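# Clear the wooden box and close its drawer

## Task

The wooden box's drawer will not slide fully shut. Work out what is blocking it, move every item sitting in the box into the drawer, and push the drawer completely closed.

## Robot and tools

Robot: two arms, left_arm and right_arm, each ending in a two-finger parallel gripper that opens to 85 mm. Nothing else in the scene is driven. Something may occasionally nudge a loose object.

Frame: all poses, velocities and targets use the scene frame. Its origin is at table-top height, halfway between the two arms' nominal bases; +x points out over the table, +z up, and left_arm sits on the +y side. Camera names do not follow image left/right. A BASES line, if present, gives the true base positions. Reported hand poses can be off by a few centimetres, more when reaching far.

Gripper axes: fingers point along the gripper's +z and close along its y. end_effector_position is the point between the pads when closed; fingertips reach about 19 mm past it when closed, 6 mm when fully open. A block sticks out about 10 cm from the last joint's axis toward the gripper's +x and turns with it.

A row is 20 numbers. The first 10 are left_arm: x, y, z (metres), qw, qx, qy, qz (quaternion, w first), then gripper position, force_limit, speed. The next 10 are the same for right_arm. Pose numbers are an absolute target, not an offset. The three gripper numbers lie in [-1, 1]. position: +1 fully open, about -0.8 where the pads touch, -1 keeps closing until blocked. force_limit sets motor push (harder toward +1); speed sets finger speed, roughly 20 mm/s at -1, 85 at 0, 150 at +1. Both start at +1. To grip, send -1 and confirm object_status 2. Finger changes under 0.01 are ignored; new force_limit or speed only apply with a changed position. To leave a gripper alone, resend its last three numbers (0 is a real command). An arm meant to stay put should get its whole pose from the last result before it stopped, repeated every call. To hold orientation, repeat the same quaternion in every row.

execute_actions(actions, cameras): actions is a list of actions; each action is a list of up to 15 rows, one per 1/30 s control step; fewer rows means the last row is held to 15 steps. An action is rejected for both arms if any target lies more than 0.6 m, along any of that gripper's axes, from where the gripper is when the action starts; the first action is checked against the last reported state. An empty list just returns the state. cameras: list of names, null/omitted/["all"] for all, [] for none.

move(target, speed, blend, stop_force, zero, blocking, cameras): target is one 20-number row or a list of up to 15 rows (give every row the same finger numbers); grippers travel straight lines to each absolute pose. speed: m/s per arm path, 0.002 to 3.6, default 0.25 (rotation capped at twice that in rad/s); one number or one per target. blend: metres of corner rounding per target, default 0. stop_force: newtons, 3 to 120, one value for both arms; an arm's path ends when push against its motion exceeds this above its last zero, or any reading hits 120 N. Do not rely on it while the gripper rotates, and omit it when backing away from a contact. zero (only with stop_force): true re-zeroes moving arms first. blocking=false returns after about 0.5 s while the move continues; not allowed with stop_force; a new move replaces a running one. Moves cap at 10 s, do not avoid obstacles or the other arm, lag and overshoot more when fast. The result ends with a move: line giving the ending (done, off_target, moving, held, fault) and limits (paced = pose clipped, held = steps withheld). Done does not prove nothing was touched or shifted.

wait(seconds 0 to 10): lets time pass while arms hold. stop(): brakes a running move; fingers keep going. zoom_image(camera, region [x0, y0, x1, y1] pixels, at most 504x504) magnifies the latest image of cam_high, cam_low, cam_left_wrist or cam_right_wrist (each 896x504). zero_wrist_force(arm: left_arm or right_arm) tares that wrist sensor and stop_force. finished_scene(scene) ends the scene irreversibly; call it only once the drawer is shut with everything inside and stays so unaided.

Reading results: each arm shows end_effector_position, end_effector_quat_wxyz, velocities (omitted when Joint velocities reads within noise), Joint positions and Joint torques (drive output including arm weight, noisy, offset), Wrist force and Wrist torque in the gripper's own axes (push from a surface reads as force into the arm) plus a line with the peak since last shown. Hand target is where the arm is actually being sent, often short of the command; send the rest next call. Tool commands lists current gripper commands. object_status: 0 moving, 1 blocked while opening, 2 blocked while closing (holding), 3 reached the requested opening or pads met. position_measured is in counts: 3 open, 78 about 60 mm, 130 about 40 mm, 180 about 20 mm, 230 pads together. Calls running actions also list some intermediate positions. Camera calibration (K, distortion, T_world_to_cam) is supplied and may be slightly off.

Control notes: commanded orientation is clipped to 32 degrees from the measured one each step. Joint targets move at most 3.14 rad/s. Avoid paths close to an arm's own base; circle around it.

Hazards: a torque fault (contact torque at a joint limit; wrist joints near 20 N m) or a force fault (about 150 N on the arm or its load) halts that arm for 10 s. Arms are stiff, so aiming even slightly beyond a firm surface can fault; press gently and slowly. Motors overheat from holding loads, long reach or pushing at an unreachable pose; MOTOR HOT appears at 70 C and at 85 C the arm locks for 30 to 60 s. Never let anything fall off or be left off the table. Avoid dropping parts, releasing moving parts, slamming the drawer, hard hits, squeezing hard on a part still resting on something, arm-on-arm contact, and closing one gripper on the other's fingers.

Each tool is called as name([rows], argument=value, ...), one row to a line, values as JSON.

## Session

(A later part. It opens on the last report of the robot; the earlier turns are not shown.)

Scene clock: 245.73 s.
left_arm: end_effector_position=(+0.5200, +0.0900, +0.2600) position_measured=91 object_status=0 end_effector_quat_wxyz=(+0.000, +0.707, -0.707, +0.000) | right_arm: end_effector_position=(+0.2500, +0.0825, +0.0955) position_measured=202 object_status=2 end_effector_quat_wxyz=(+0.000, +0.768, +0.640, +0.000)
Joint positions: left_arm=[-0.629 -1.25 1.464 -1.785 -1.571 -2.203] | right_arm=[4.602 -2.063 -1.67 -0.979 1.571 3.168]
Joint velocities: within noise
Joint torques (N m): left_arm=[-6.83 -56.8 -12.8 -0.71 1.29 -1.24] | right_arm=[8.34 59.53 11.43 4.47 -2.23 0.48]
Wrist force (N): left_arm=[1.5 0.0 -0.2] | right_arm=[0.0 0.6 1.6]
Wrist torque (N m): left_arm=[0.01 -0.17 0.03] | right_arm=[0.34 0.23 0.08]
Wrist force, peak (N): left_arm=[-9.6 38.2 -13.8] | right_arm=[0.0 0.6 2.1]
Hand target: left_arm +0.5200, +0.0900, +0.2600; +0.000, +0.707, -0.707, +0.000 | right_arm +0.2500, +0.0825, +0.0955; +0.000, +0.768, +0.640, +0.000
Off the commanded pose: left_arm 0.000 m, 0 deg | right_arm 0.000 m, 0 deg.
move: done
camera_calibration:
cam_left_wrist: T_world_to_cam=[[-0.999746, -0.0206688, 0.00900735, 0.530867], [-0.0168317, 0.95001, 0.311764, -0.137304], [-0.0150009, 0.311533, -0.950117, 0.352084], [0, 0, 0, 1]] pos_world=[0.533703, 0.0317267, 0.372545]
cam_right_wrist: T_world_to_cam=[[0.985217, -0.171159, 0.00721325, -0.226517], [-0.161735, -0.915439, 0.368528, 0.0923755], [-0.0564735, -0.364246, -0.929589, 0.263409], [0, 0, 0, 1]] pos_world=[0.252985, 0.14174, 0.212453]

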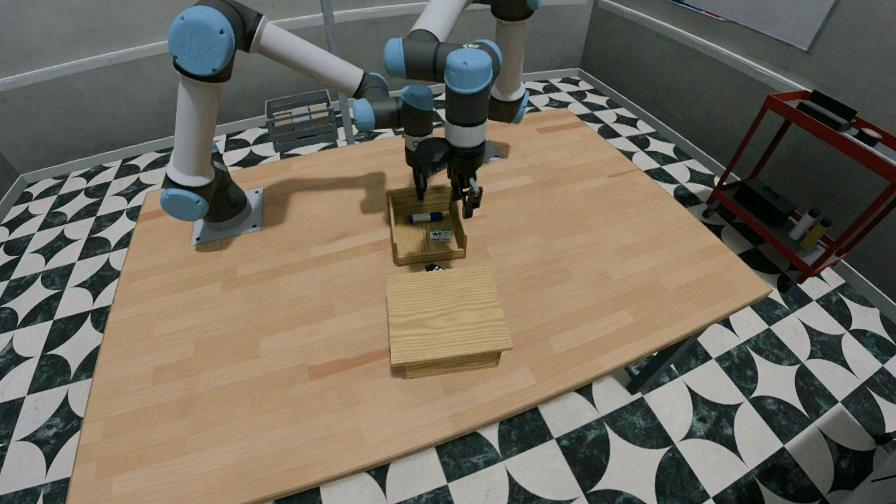

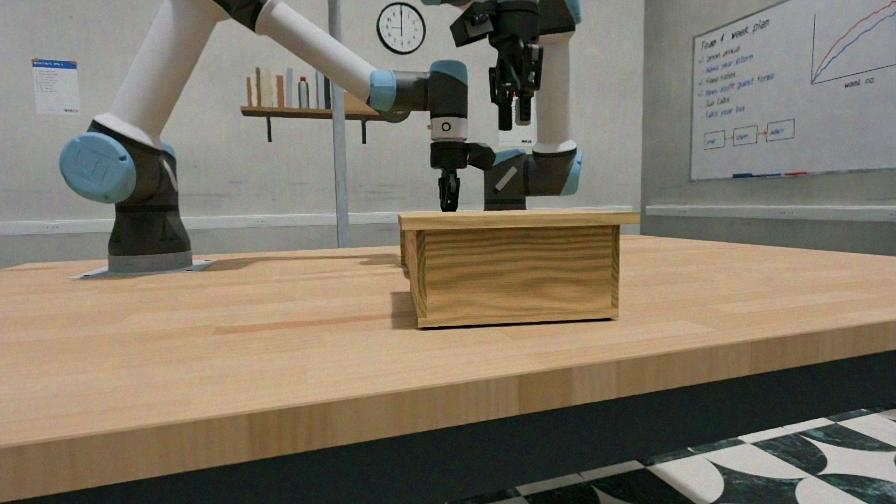

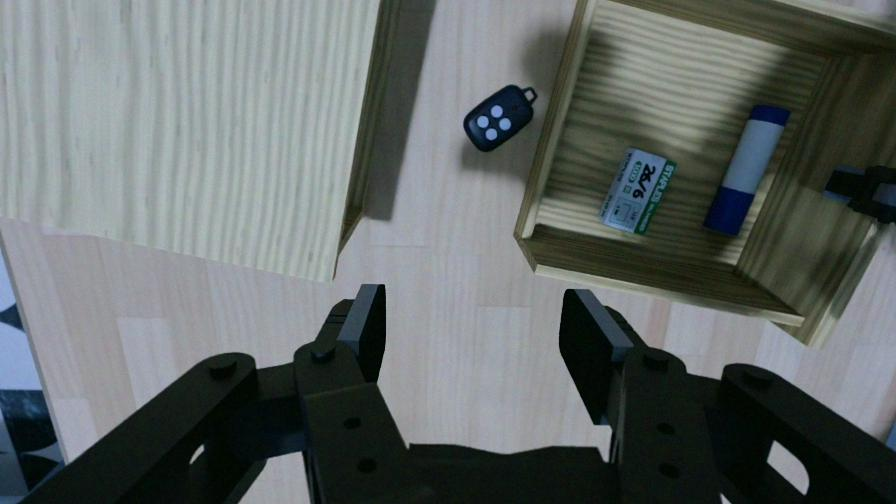

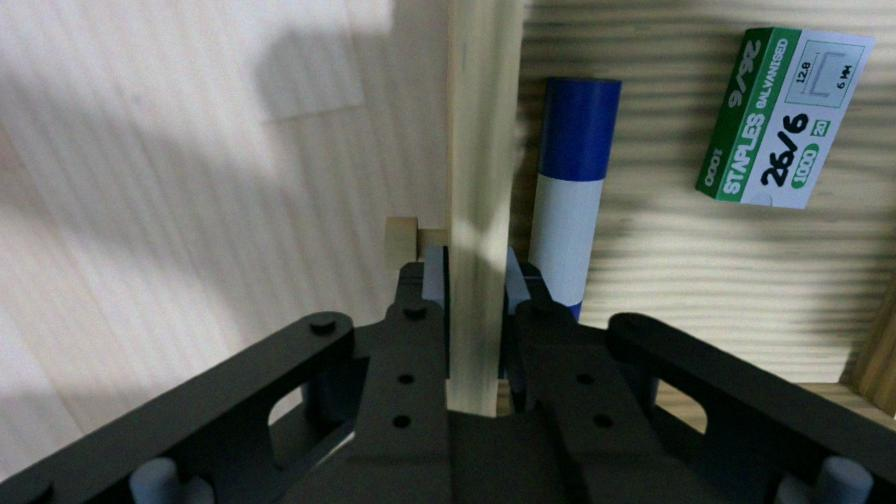

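move([
  [0.52,0.09,0.26,0,-0.7071,0.7071,0,0.1,0,-1,0.250,0.0825,0.102,0,0.7683,0.6401,0,-1,1,-1],
  [0.4901,0.0426,0.13,0,0.342,-0.9397,0,0.1,0,-1,0.205,0.0907,0.102,0,0.7683,0.6401,0,-1,1,-1],
  [0.4901,0.0426,0.13,0,0.342,-0.9397,0,0.1,0,-1,0.205,0.0907,0.0955,0,0.7683,0.6401,0,-1,1,-1],
], speed=0.12)

Scene clock: 266.33 s.
left_arm: end_effector_position=(+0.4942, +0.0492, +0.1479) position_measured=117 object_status=3 end_effector_quat_wxyz=(+0.000, -0.398, +0.917, +0.000) | right_arm: end_effector_position=(+0.2084, +0.0901, +0.1020) position_measured=202 object_status=2 end_effector_quat_wxyz=(+0.000, +0.768, +0.640, +0.000)
Joint positions: left_arm=[-0.707 -1.171 1.658 -2.057 -1.571 -1.53] | right_arm=[4.669 -2.042 -1.685 -0.986 1.571 3.236]
Joint velocities: within noise
Joint torques (N m): left_arm=[5.38 -58.68 -31.51 -0.35 0.99 -0.7] | right_arm=[11.61 63.35 10.82 5.47 1.48 1.98]
Wrist force (N): left_arm=[0.8 0.4 -0.2] | right_arm=[-0.4 0.5 3.7]
Wrist torque (N m): left_arm=[0.08 -0.07 0.01] | right_arm=[0.40 0.03 0.06]
Wrist force, peak (N): left_arm=[1.3 0.3 1.0] | right_arm=[-0.5 0.5 4.3]
Hand target: left_arm +0.4942, +0.0492, +0.1481; +0.000, -0.399, +0.917, +0.000 | right_arm +0.2084, +0.0901, +0.1020; +0.000, +0.768, +0.640, +0.000
Off the commanded pose: left_arm 0.020 m, 7 deg | right_arm 0.007 m, 0 deg.
move: held (left_arm; a check stopped the path), off_target (right_arm; braked when a check withheld steps of left_arm); path passed 1 of 3 targets; limits=held
pose unreachable (left arm): on one or more control steps of this call, first in action 0 (counted from 0), this arm could not follow its commanded pose, so it was not sent that pose on those steps. It may still have moved: this result reports where it is.
cause: moving toward the commanded pose would bring a part of the arm too close to another arm (a part of this arm just beyond joint 3 (elbow) and a part of the right arm just beyond its joint 5 (wrist 2)).
camera_calibration:
cam_left_wrist: T_world_to_cam=[[-0.744643, 0.667393, 0.00963546, 0.345156], [0.636353, 0.705506, 0.311953, -0.374718], [0.201398, 0.238425, -0.950049, 0.154598], [0, 0, 0, 1]] pos_world=[0.464336, -0.002849, 0.260445]
cam_right_wrist: T_world_to_cam=[[0.985217, -0.171159, 0.00721325, -0.184278], [-0.161735, -0.915439, 0.368528, 0.0902093], [-0.0564735, -0.364246, -0.929589, 0.26987], [0, 0, 0, 1]] pos_world=[0.211385, 0.14934, 0.218953]

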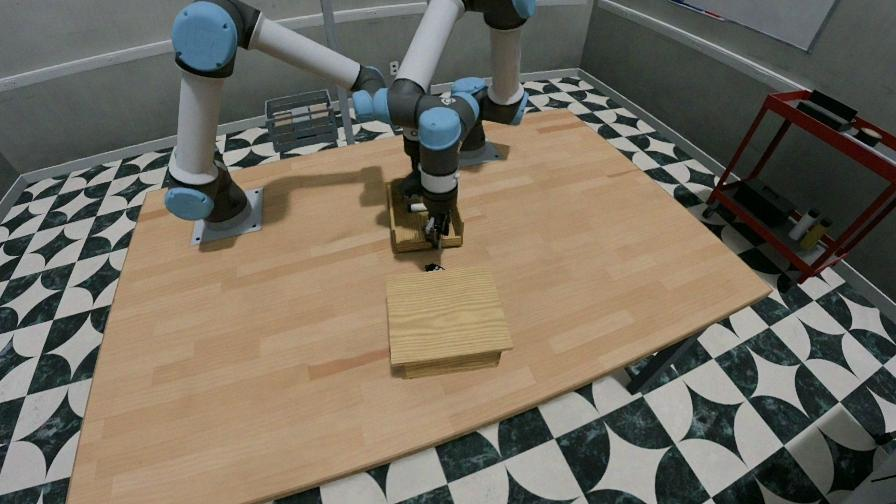

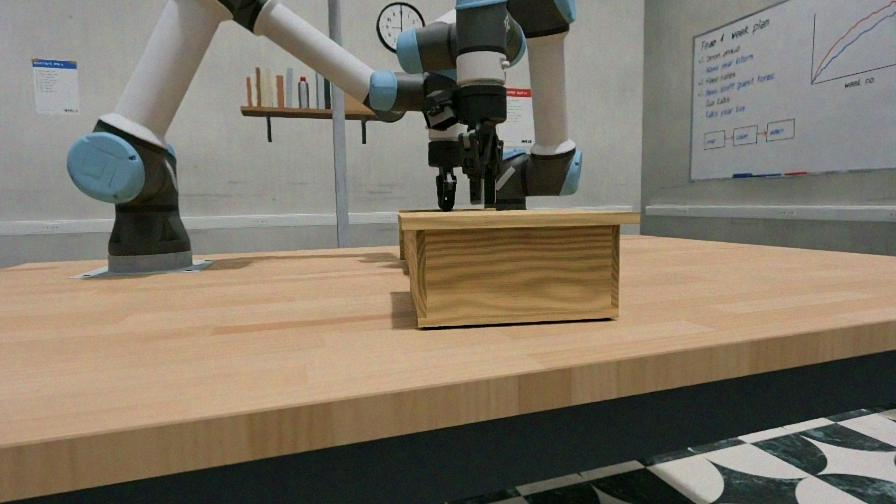

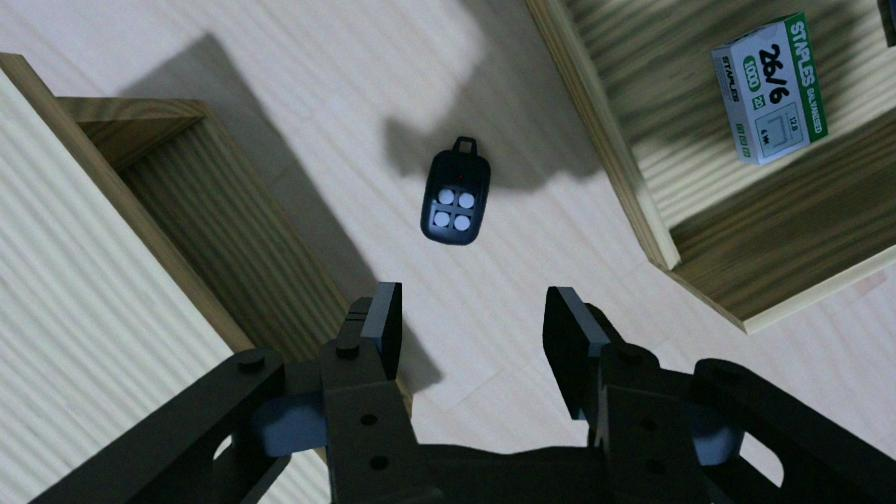

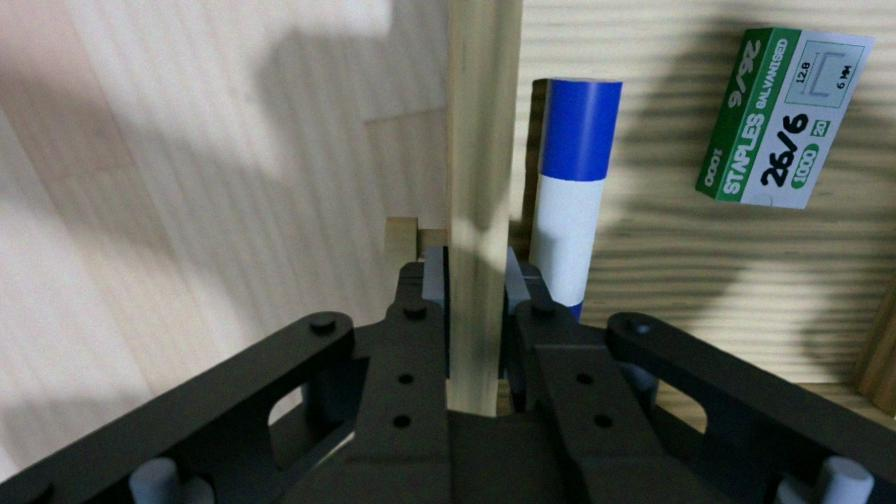

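move([
  [0.56,0.13,0.20,0,0.398,-0.917,0,0.1,0,-1,0.2084,0.0901,0.102,0,0.7683,0.6401,0,-1,1,-1],
  [0.56,0.13,0.20,0,0.398,-0.917,0,0.1,0,-1,0.2084,0.0901,0.0953,0,0.7683,0.6401,0,-1,1,-1],
  [0.56,0.13,0.20,0,0.398,-0.917,0,0.1,0,-1,0.2084,0.0901,0.0953,0,0.7683,0.6401,0,-0.1,1,-1],
  [0.56,0.13,0.20,0,0.398,-0.917,0,0.1,0,-1,0.2084,0.0901,0.17,0,0.7683,0.6401,0,-0.1,1,-1],
  [0.56,0.13,0.20,0,0.398,-0.917,0,0.1,0,-1,0.24,-0.20,0.22,0,0.7683,0.6401,0,-0.1,1,-1],
], speed=[0.1,0.05,0.1,0.08,0.2])

Scene clock: 283.43 s.
left_arm: end_effector_position=(+0.5600, +0.1300, +0.2000) position_measured=117 object_status=3 end_effector_quat_wxyz=(+0.000, -0.398, +0.917, +0.000) | right_arm: end_effector_position=(+0.2400, -0.1999, +0.2199) position_measured=141 object_status=3 end_effector_quat_wxyz=(+0.000, +0.768, +0.640, +0.000)
Joint positions: left_arm=[-0.541 -1.16 1.496 -1.907 -1.571 -1.363] | right_arm=[4.506 -1.31 -2.171 -1.231 1.571 3.073]
Joint velocities: within noise
Joint torques (N m): left_arm=[7.52 -19.18 -28.74 -0.97 -0.9 1.17] | right_arm=[-9.11 23.72 11.48 0.52 2.01 -2.2]
Wrist force (N): left_arm=[0.8 -0.1 0.0] | right_arm=[-0.1 0.5 -1.0]
Wrist torque (N m): left_arm=[-0.03 -0.06 0.01] | right_arm=[0.05 0.00 0.12]
Wrist force, peak (N): left_arm=[4.7 -0.9 -0.4] | right_arm=[-0.6 0.6 4.7]
Hand target: left_arm +0.5600, +0.1300, +0.2000; +0.000, -0.398, +0.917, +0.000 | right_arm +0.2400, -0.2000, +0.2200; +0.000, +0.768, +0.640, +0.000
Off the commanded pose: left_arm 0.000 m, 0 deg | right_arm 0.000 m, 0 deg.
move: done
camera_calibration:
cam_left_wrist: T_world_to_cam=[[-0.744405, 0.667668, 0.00902065, 0.339707], [0.636502, 0.705444, 0.311791, -0.489941], [0.201809, 0.23784, -0.950108, 0.171402], [0, 0, 0, 1]] pos_world=[0.530137, 0.0780482, 0.312545]
cam_right_wrist: T_world_to_cam=[[0.985224, -0.171115, 0.00732002, -0.26593], [-0.161729, -0.915412, 0.368598, -0.213665], [-0.0563719, -0.364335, -0.92956, 0.275668], [0, 0, 0, 1]] pos_world=[0.242985, -0.14066, 0.336953]

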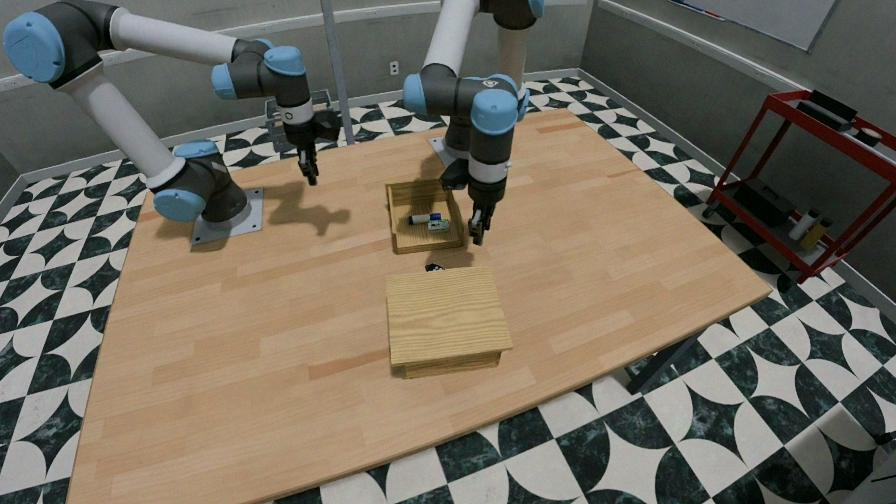

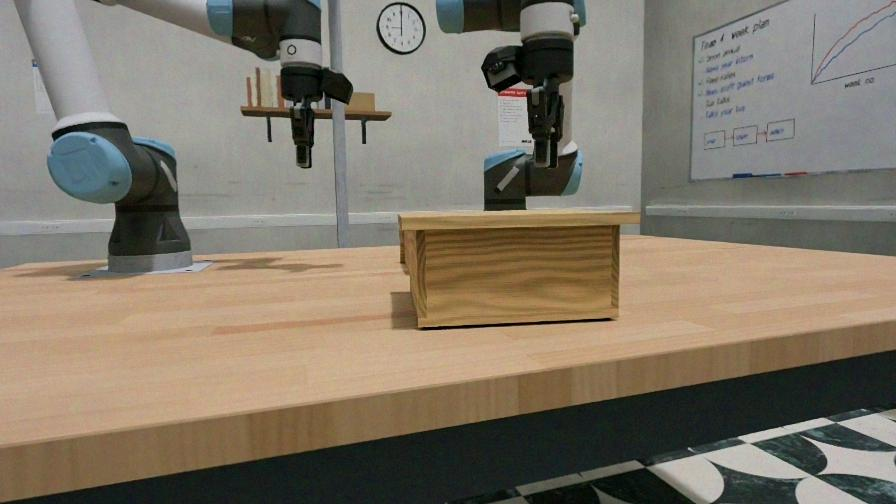

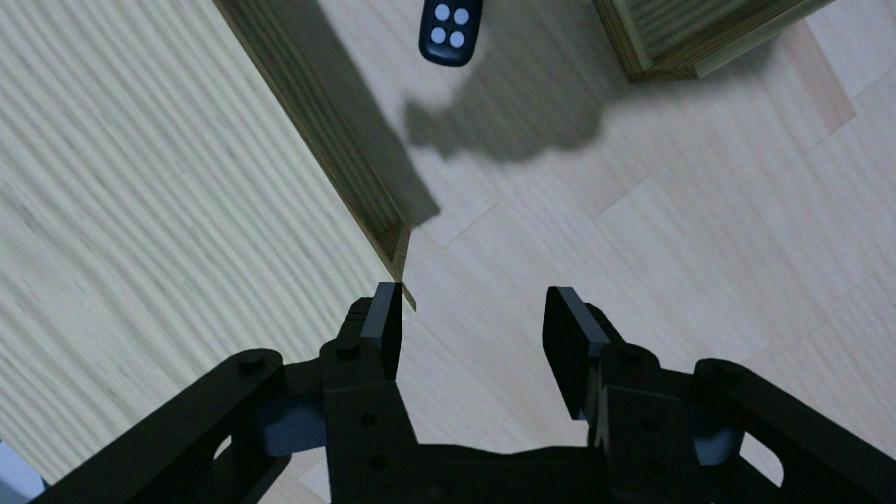

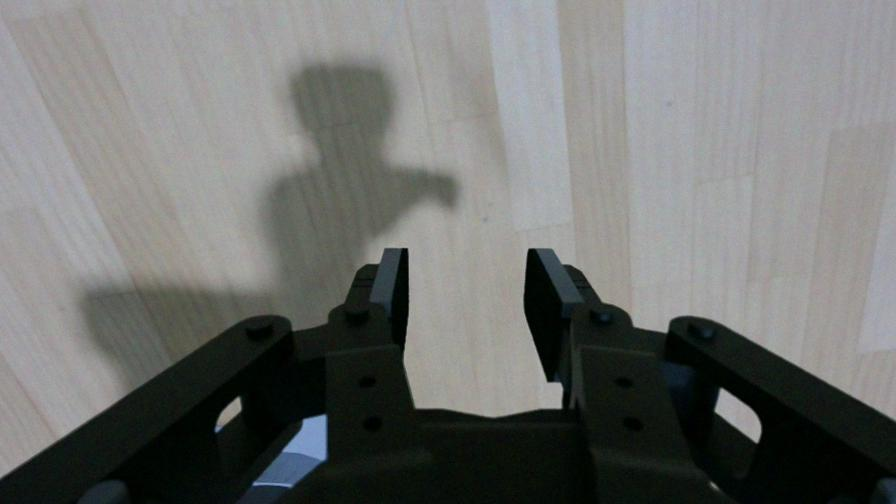

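move([
  [0.4908,0.0388,0.10,0,0.342,-0.9397,0,0.15,0,-1,0.24,-0.20,0.22,0,0.7683,0.6401,0,-0.1,1,-1],
  [0.4908,0.0388,0.024,0,0.342,-0.9397,0,0.15,0,-1,0.24,-0.20,0.22,0,0.7683,0.6401,0,-0.1,1,-1],
], speed=[0.2,0.04], stop_force=6)

zoom_image(camera="cam_high", region=[400, 220, 500, 300])

Scene clock: 299.63 s.
left_arm: end_effector_position=(+0.4908, +0.0388, +0.0241) position_measured=110 object_status=3 end_effector_quat_wxyz=(+0.000, -0.342, +0.940, +0.000) | right_arm: end_effector_position=(+0.2400, -0.2000, +0.2200) position_measured=141 object_status=3 end_effector_quat_wxyz=(+0.000, +0.768, +0.640, +0.000)
Joint positions: left_arm=[-0.724 -0.994 1.761 -2.338 -1.571 -1.425] | right_arm=[4.506 -1.309 -2.171 -1.232 1.571 3.073]
Joint velocities: within noise
Joint torques (N m): left_arm=[-1.71 -19.95 -8.66 -4.83 1.35 -0.33] | right_arm=[-9.61 25.62 16.29 0.68 2.06 -2.03]
Wrist force (N): left_arm=[1.6 2.8 -7.5] | right_arm=[-0.1 0.4 -1.1]
Wrist torque (N m): left_arm=[0.21 -0.01 0.07] | right_arm=[0.04 -0.01 0.12]
Wrist force, peak (N): left_arm=[1.6 2.8 -7.5] | right_arm=[-0.2 0.9 -1.4]
Hand target: left_arm +0.4908, +0.0388, +0.0241; +0.000, -0.342, +0.940, +0.000 | right_arm +0.2400, -0.2000, +0.2200; +0.000, +0.768, +0.640, +0.000
Off the commanded pose: left_arm 0.000 m, 0 deg | right_arm 0.000 m, 0 deg.
move: contact (left_arm)
camera_calibration:
cam_left_wrist: T_world_to_cam=[[-0.658473, 0.752551, 0.00890719, 0.305233], [0.716894, 0.623583, 0.311781, -0.363008], [0.229077, 0.211685, -0.950112, 0.0274548], [0, 0, 0, 1]] pos_world=[0.454937, -0.00914938, 0.136546]
cam_right_wrist: T_world_to_cam=[[0.985217, -0.171159, 0.00721325, -0.265916], [-0.161735, -0.915439, 0.368528, -0.213735], [-0.0564735, -0.364246, -0.929589, 0.275678], [0, 0, 0, 1]] pos_world=[0.242985, -0.14076, 0.336953]

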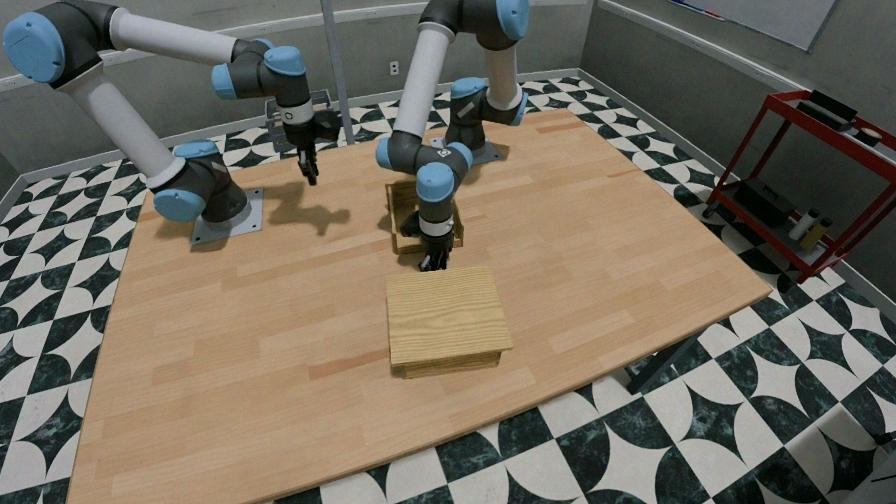

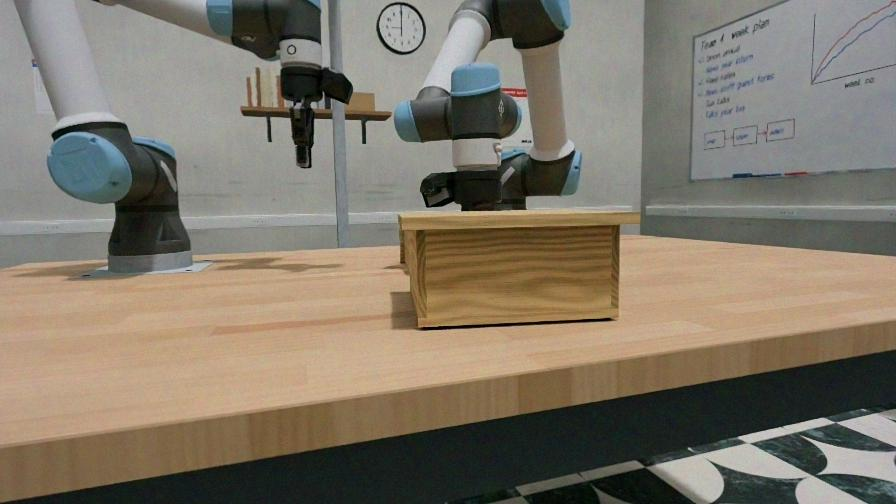

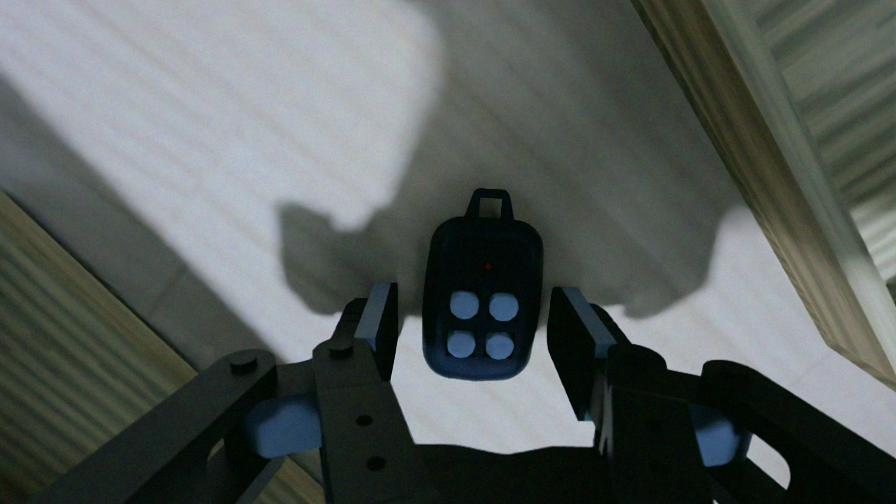

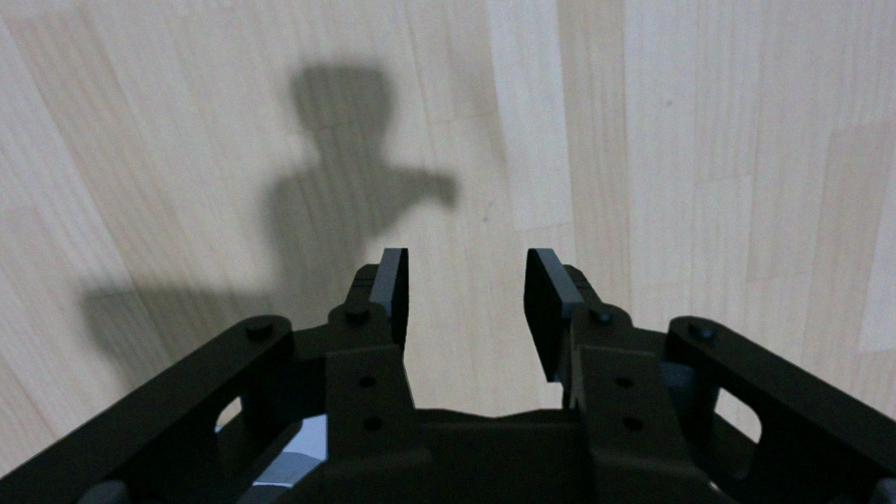

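Scaled by 5.040 from the camera's 896x504 image, which has a finer 1280x720 frame.

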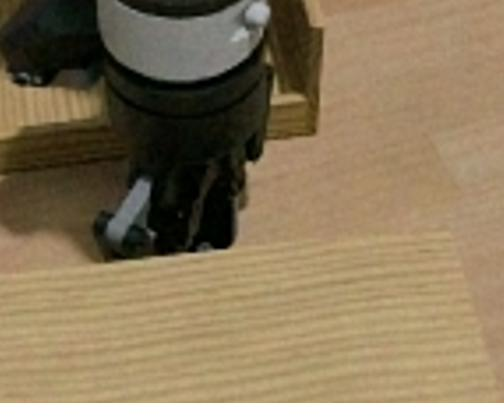

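move([
  [0.4908,0.0388,0.0265,0,0.342,-0.9397,0,0.15,0,-1,0.35,-0.40,0.28,0,0.7683,0.6401,0,-0.1,1,-1],
  [0.4908,0.0388,0.0265,0,0.342,-0.9397,0,-1,-1,-1,0.35,-0.40,0.28,0,0.7683,0.6401,0,-0.1,1,-1],
  [0.4908,0.0388,0.15,0,0.342,-0.9397,0,-1,-1,-1,0.35,-0.40,0.28,0,0.7683,0.6401,0,-0.1,1,-1],
], speed=[0.15,0.1,0.08])

Scene clock: 320.60 s.
left_arm: end_effector_position=(+0.4908, +0.0388, +0.1499) position_measured=147 object_status=2 end_effector_quat_wxyz=(+0.000, -0.342, +0.940, +0.000) | right_arm: end_effector_position=(+0.3500, -0.4000, +0.2800) position_measured=141 object_status=3 end_effector_quat_wxyz=(+0.000, +0.768, +0.640, +0.000)
Joint positions: left_arm=[-0.724 -1.169 1.649 -2.051 -1.571 -1.424] | right_arm=[3.917 -1.166 -2.105 -1.441 1.571 2.484]
Joint velocities: within noise
Joint torques (N m): left_arm=[-5.56 -59.42 -31.75 -1.19 -0.1 -1.06] | right_arm=[-9.85 -6.16 39.37 0.83 2.03 -1.97]
Wrist force (N): left_arm=[0.7 0.3 -0.1] | right_arm=[-0.2 0.8 -1.2]
Wrist torque (N m): left_arm=[0.08 -0.06 0.02] | right_arm=[0.06 0.04 0.12]
Wrist force, peak (N): left_arm=[1.7 2.4 -8.7] | right_arm=[-0.7 1.5 -1.5]
Hand target: left_arm +0.4908, +0.0388, +0.1500; +0.000, -0.342, +0.940, +0.000 | right_arm +0.3500, -0.4000, +0.2800; +0.000, +0.768, +0.640, +0.000
Off the commanded pose: left_arm 0.000 m, 0 deg | right_arm 0.000 m, 0 deg.
move: done
camera_calibration:
cam_left_wrist: T_world_to_cam=[[-0.658491, 0.752535, 0.00897862, 0.304101], [0.716879, 0.62357, 0.31184, -0.40224], [0.229072, 0.21178, -0.950092, 0.146977], [0, 0, 0, 1]] pos_world=[0.454937, -0.00914908, 0.262346]
cam_right_wrist: T_world_to_cam=[[0.985217, -0.171159, 0.00721325, -0.408954], [-0.161735, -0.915439, 0.368528, -0.401144], [-0.0564735, -0.364246, -0.929589, 0.264817], [0, 0, 0, 1]] pos_world=[0.352985, -0.34076, 0.396953]

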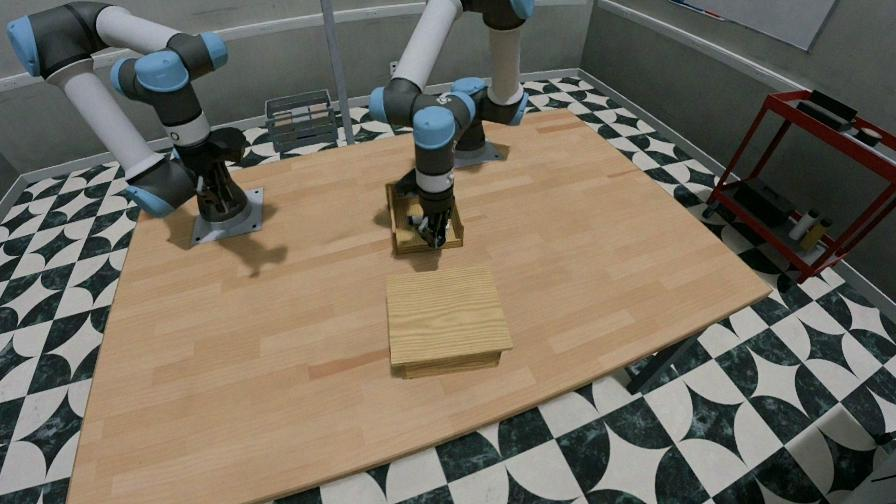

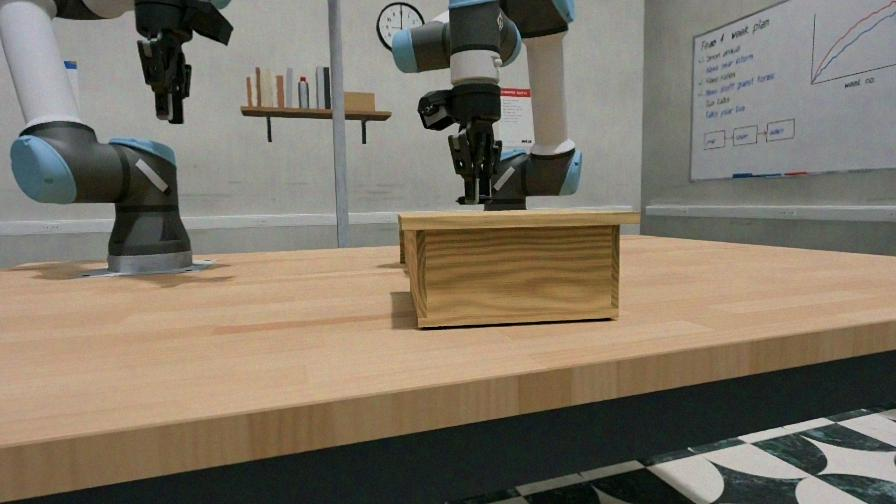

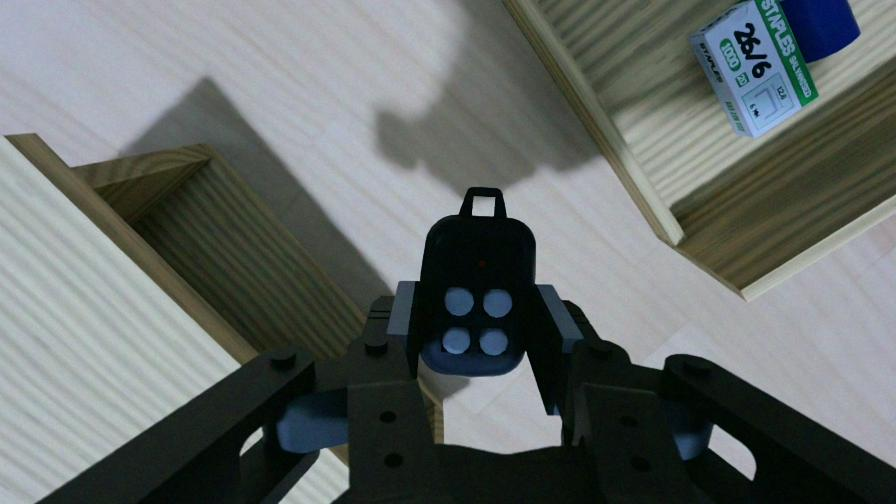

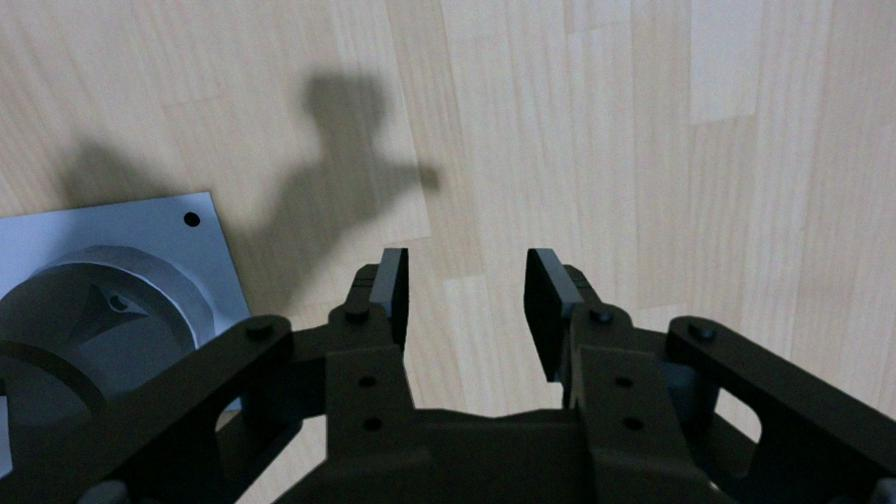

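move([
  [0.345,0.017,0.15,0,0.342,-0.9397,0,-1,-1,-1,0.35,-0.40,0.28,0,0.7683,0.6401,0,-0.1,1,-1],
  [0.345,0.017,0.075,0,0.342,-0.9397,0,-1,-1,-1,0.35,-0.40,0.28,0,0.7683,0.6401,0,-0.1,1,-1],
], speed=[0.15,0.08])

move(target=[0.345,0.017,0.032,0,0.342,-0.9397,0,-1,-1,-1,0.35,-0.40,0.28,0,0.7683,0.6401,0,-0.1,1,-1], speed=0.02, stop_force=4)

Scene clock: 333.47 s.
left_arm: end_effector_position=(+0.3450, +0.0170, +0.0751) position_measured=147 object_status=2 end_effector_quat_wxyz=(+0.000, -0.342, +0.940, +0.000) | right_arm: end_effector_position=(+0.3500, -0.4000, +0.2800) position_measured=141 object_status=3 end_effector_quat_wxyz=(+0.000, +0.768, +0.640, +0.000)
Joint positions: left_arm=[-0.944 -1.284 2.051 -2.338 -1.571 -1.645] | right_arm=[3.917 -1.166 -2.105 -1.441 1.571 2.484]
Joint velocities: within noise
Joint torques (N m): left_arm=[5.69 -13.06 -8.55 -5.64 1.17 1.11] | right_arm=[-9.57 -5.68 33.1 1.2 2.09 -1.9]
Wrist force (N): left_arm=[1.0 0.1 -0.1] | right_arm=[-0.2 0.8 -0.8]
Wrist torque (N m): left_arm=[0.00 -0.16 0.03] | right_arm=[0.05 0.03 0.12]
Wrist force, peak (N): left_arm=[1.9 0.4 -0.8] | right_arm=[-0.4 1.2 -1.1]
Hand target: left_arm +0.3450, +0.0170, +0.0750; +0.000, -0.342, +0.940, +0.000 | right_arm +0.3500, -0.4000, +0.2800; +0.000, +0.768, +0.640, +0.000
Off the commanded pose: left_arm 0.000 m, 0 deg | right_arm 0.000 m, 0 deg.
move: done
camera_calibration:
cam_left_wrist: T_world_to_cam=[[-0.65839, 0.752623, 0.00902304, 0.225067], [0.716973, 0.623464, 0.311838, -0.26079], [0.229071, 0.21178, -0.950092, 0.114044], [0, 0, 0, 1]] pos_world=[0.309037, -0.0309497, 0.187646]
cam_right_wrist: T_world_to_cam=[[0.985217, -0.171159, 0.00721325, -0.408954], [-0.161735, -0.915439, 0.368528, -0.401144], [-0.0564735, -0.364246, -0.929589, 0.264817], [0, 0, 0, 1]] pos_world=[0.352985, -0.34076, 0.396953]

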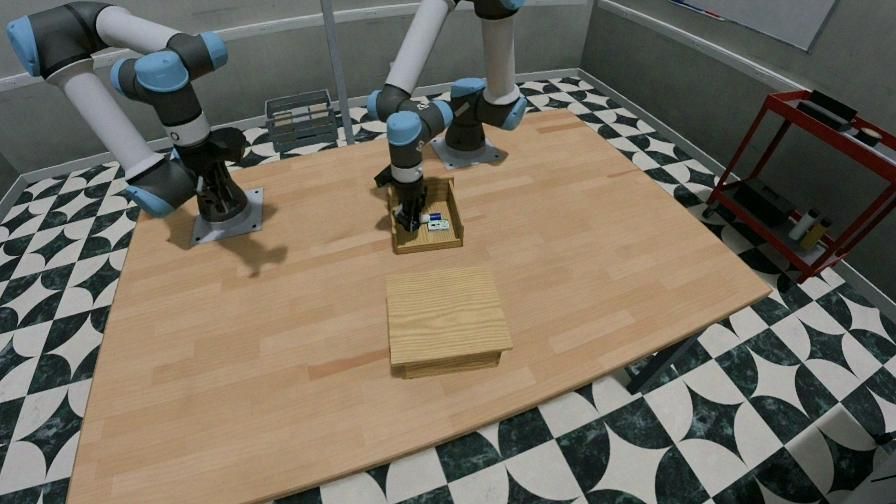

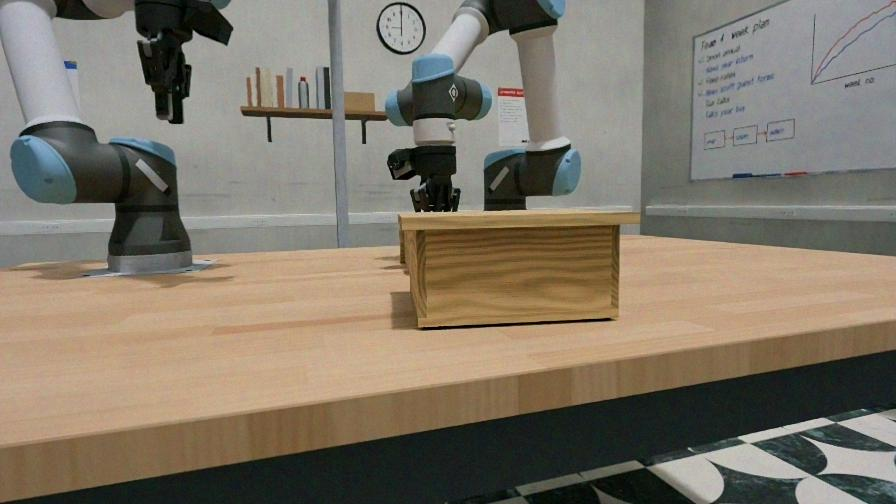

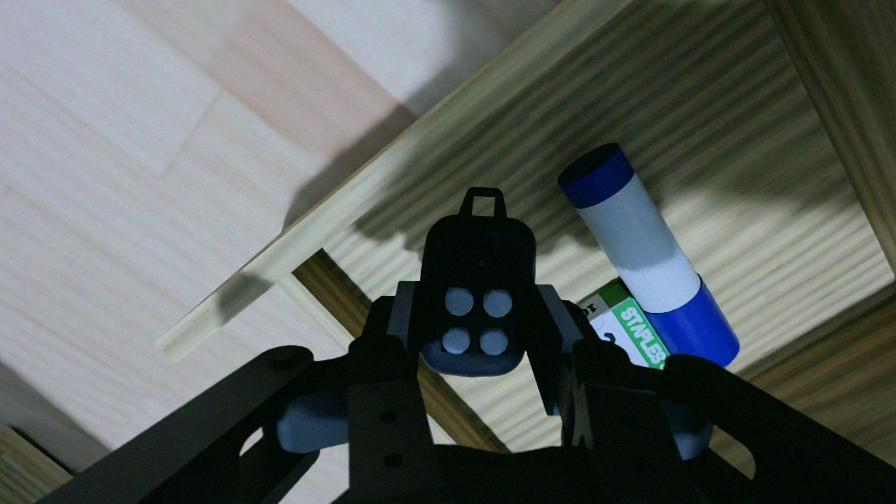

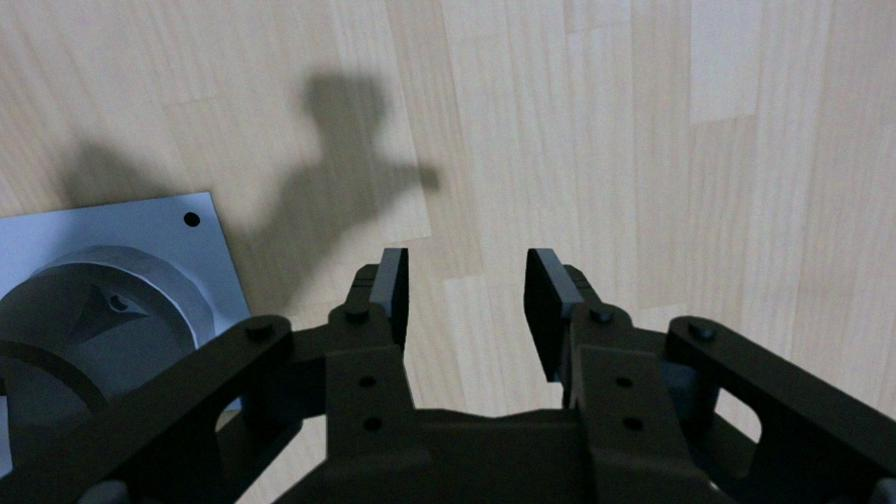

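Scene clock: 336.50 s.
left_arm: end_effector_position=(+0.3450, +0.0170, +0.0322) position_measured=147 object_status=2 end_effector_quat_wxyz=(+0.000, -0.342, +0.940, +0.000) | right_arm: end_effector_position=(+0.3500, -0.4000, +0.2800) position_measured=141 object_status=3 end_effector_quat_wxyz=(+0.000, +0.768, +0.640, +0.000)
Joint positions: left_arm=[-0.944 -1.199 2.085 -2.457 -1.571 -1.645] | right_arm=[3.917 -1.166 -2.105 -1.441 1.571 2.484]
Joint velocities: within noise
Joint torques (N m): left_arm=[4.58 -24.75 -9.73 -1.1 0.83 0.5] | right_arm=[-9.21 -4.83 30.46 1.37 2.05 -1.91]
Wrist force (N): left_arm=[0.2 0.7 -5.1] | right_arm=[0.0 0.8 -0.9]
Wrist torque (N m): left_arm=[-0.08 -0.09 0.06] | right_arm=[0.05 0.01 0.12]
Wrist force, peak (N): left_arm=[0.2 0.9 -5.2] | right_arm=[-0.3 1.3 -1.1]
Hand target: left_arm +0.3450, +0.0170, +0.0322; +0.000, -0.342, +0.940, +0.000 | right_arm +0.3500, -0.4000, +0.2800; +0.000, +0.768, +0.640, +0.000
Off the commanded pose: left_arm 0.000 m, 0 deg | right_arm 0.000 m, 0 deg.
move: contact (left_arm)
camera_calibration:
cam_left_wrist: T_world_to_cam=[[-0.658473, 0.752551, 0.00890719, 0.225561], [0.716894, 0.623583, 0.311781, -0.247417], [0.229077, 0.211685, -0.950112, 0.0731649], [0, 0, 0, 1]] pos_world=[0.309137, -0.0309494, 0.144646]
cam_right_wrist: T_world_to_cam=[[0.985217, -0.171159, 0.00721325, -0.408954], [-0.161735, -0.915439, 0.368528, -0.401144], [-0.0564735, -0.364246, -0.929589, 0.264817], [0, 0, 0, 1]] pos_world=[0.352985, -0.34076, 0.396953]

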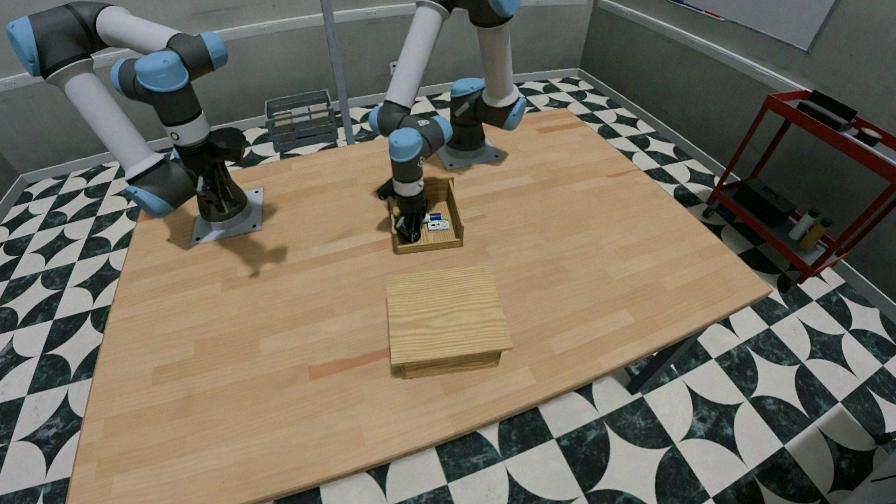

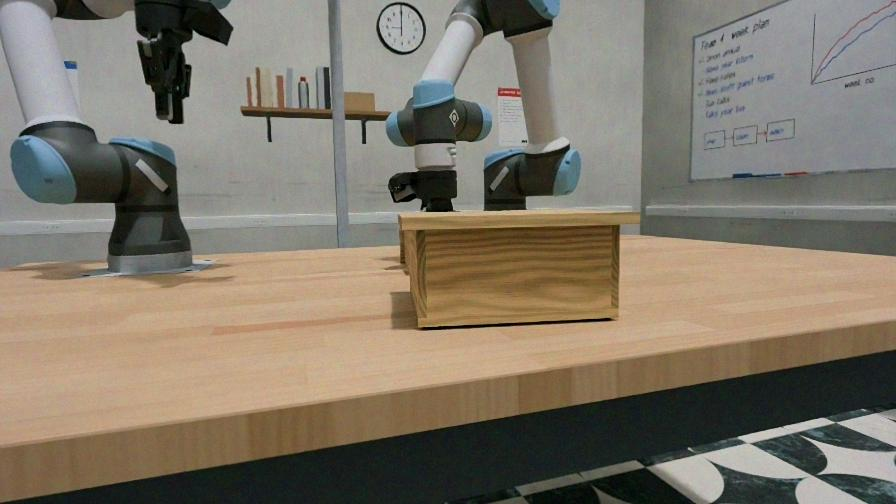

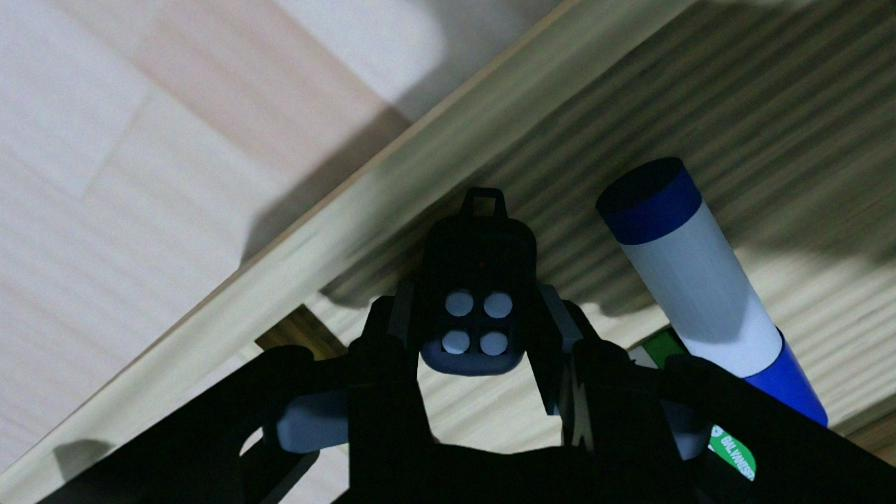

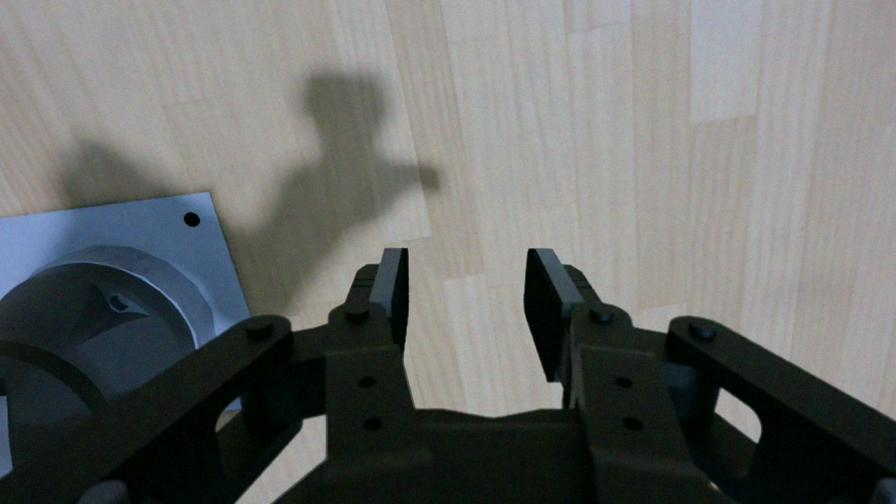

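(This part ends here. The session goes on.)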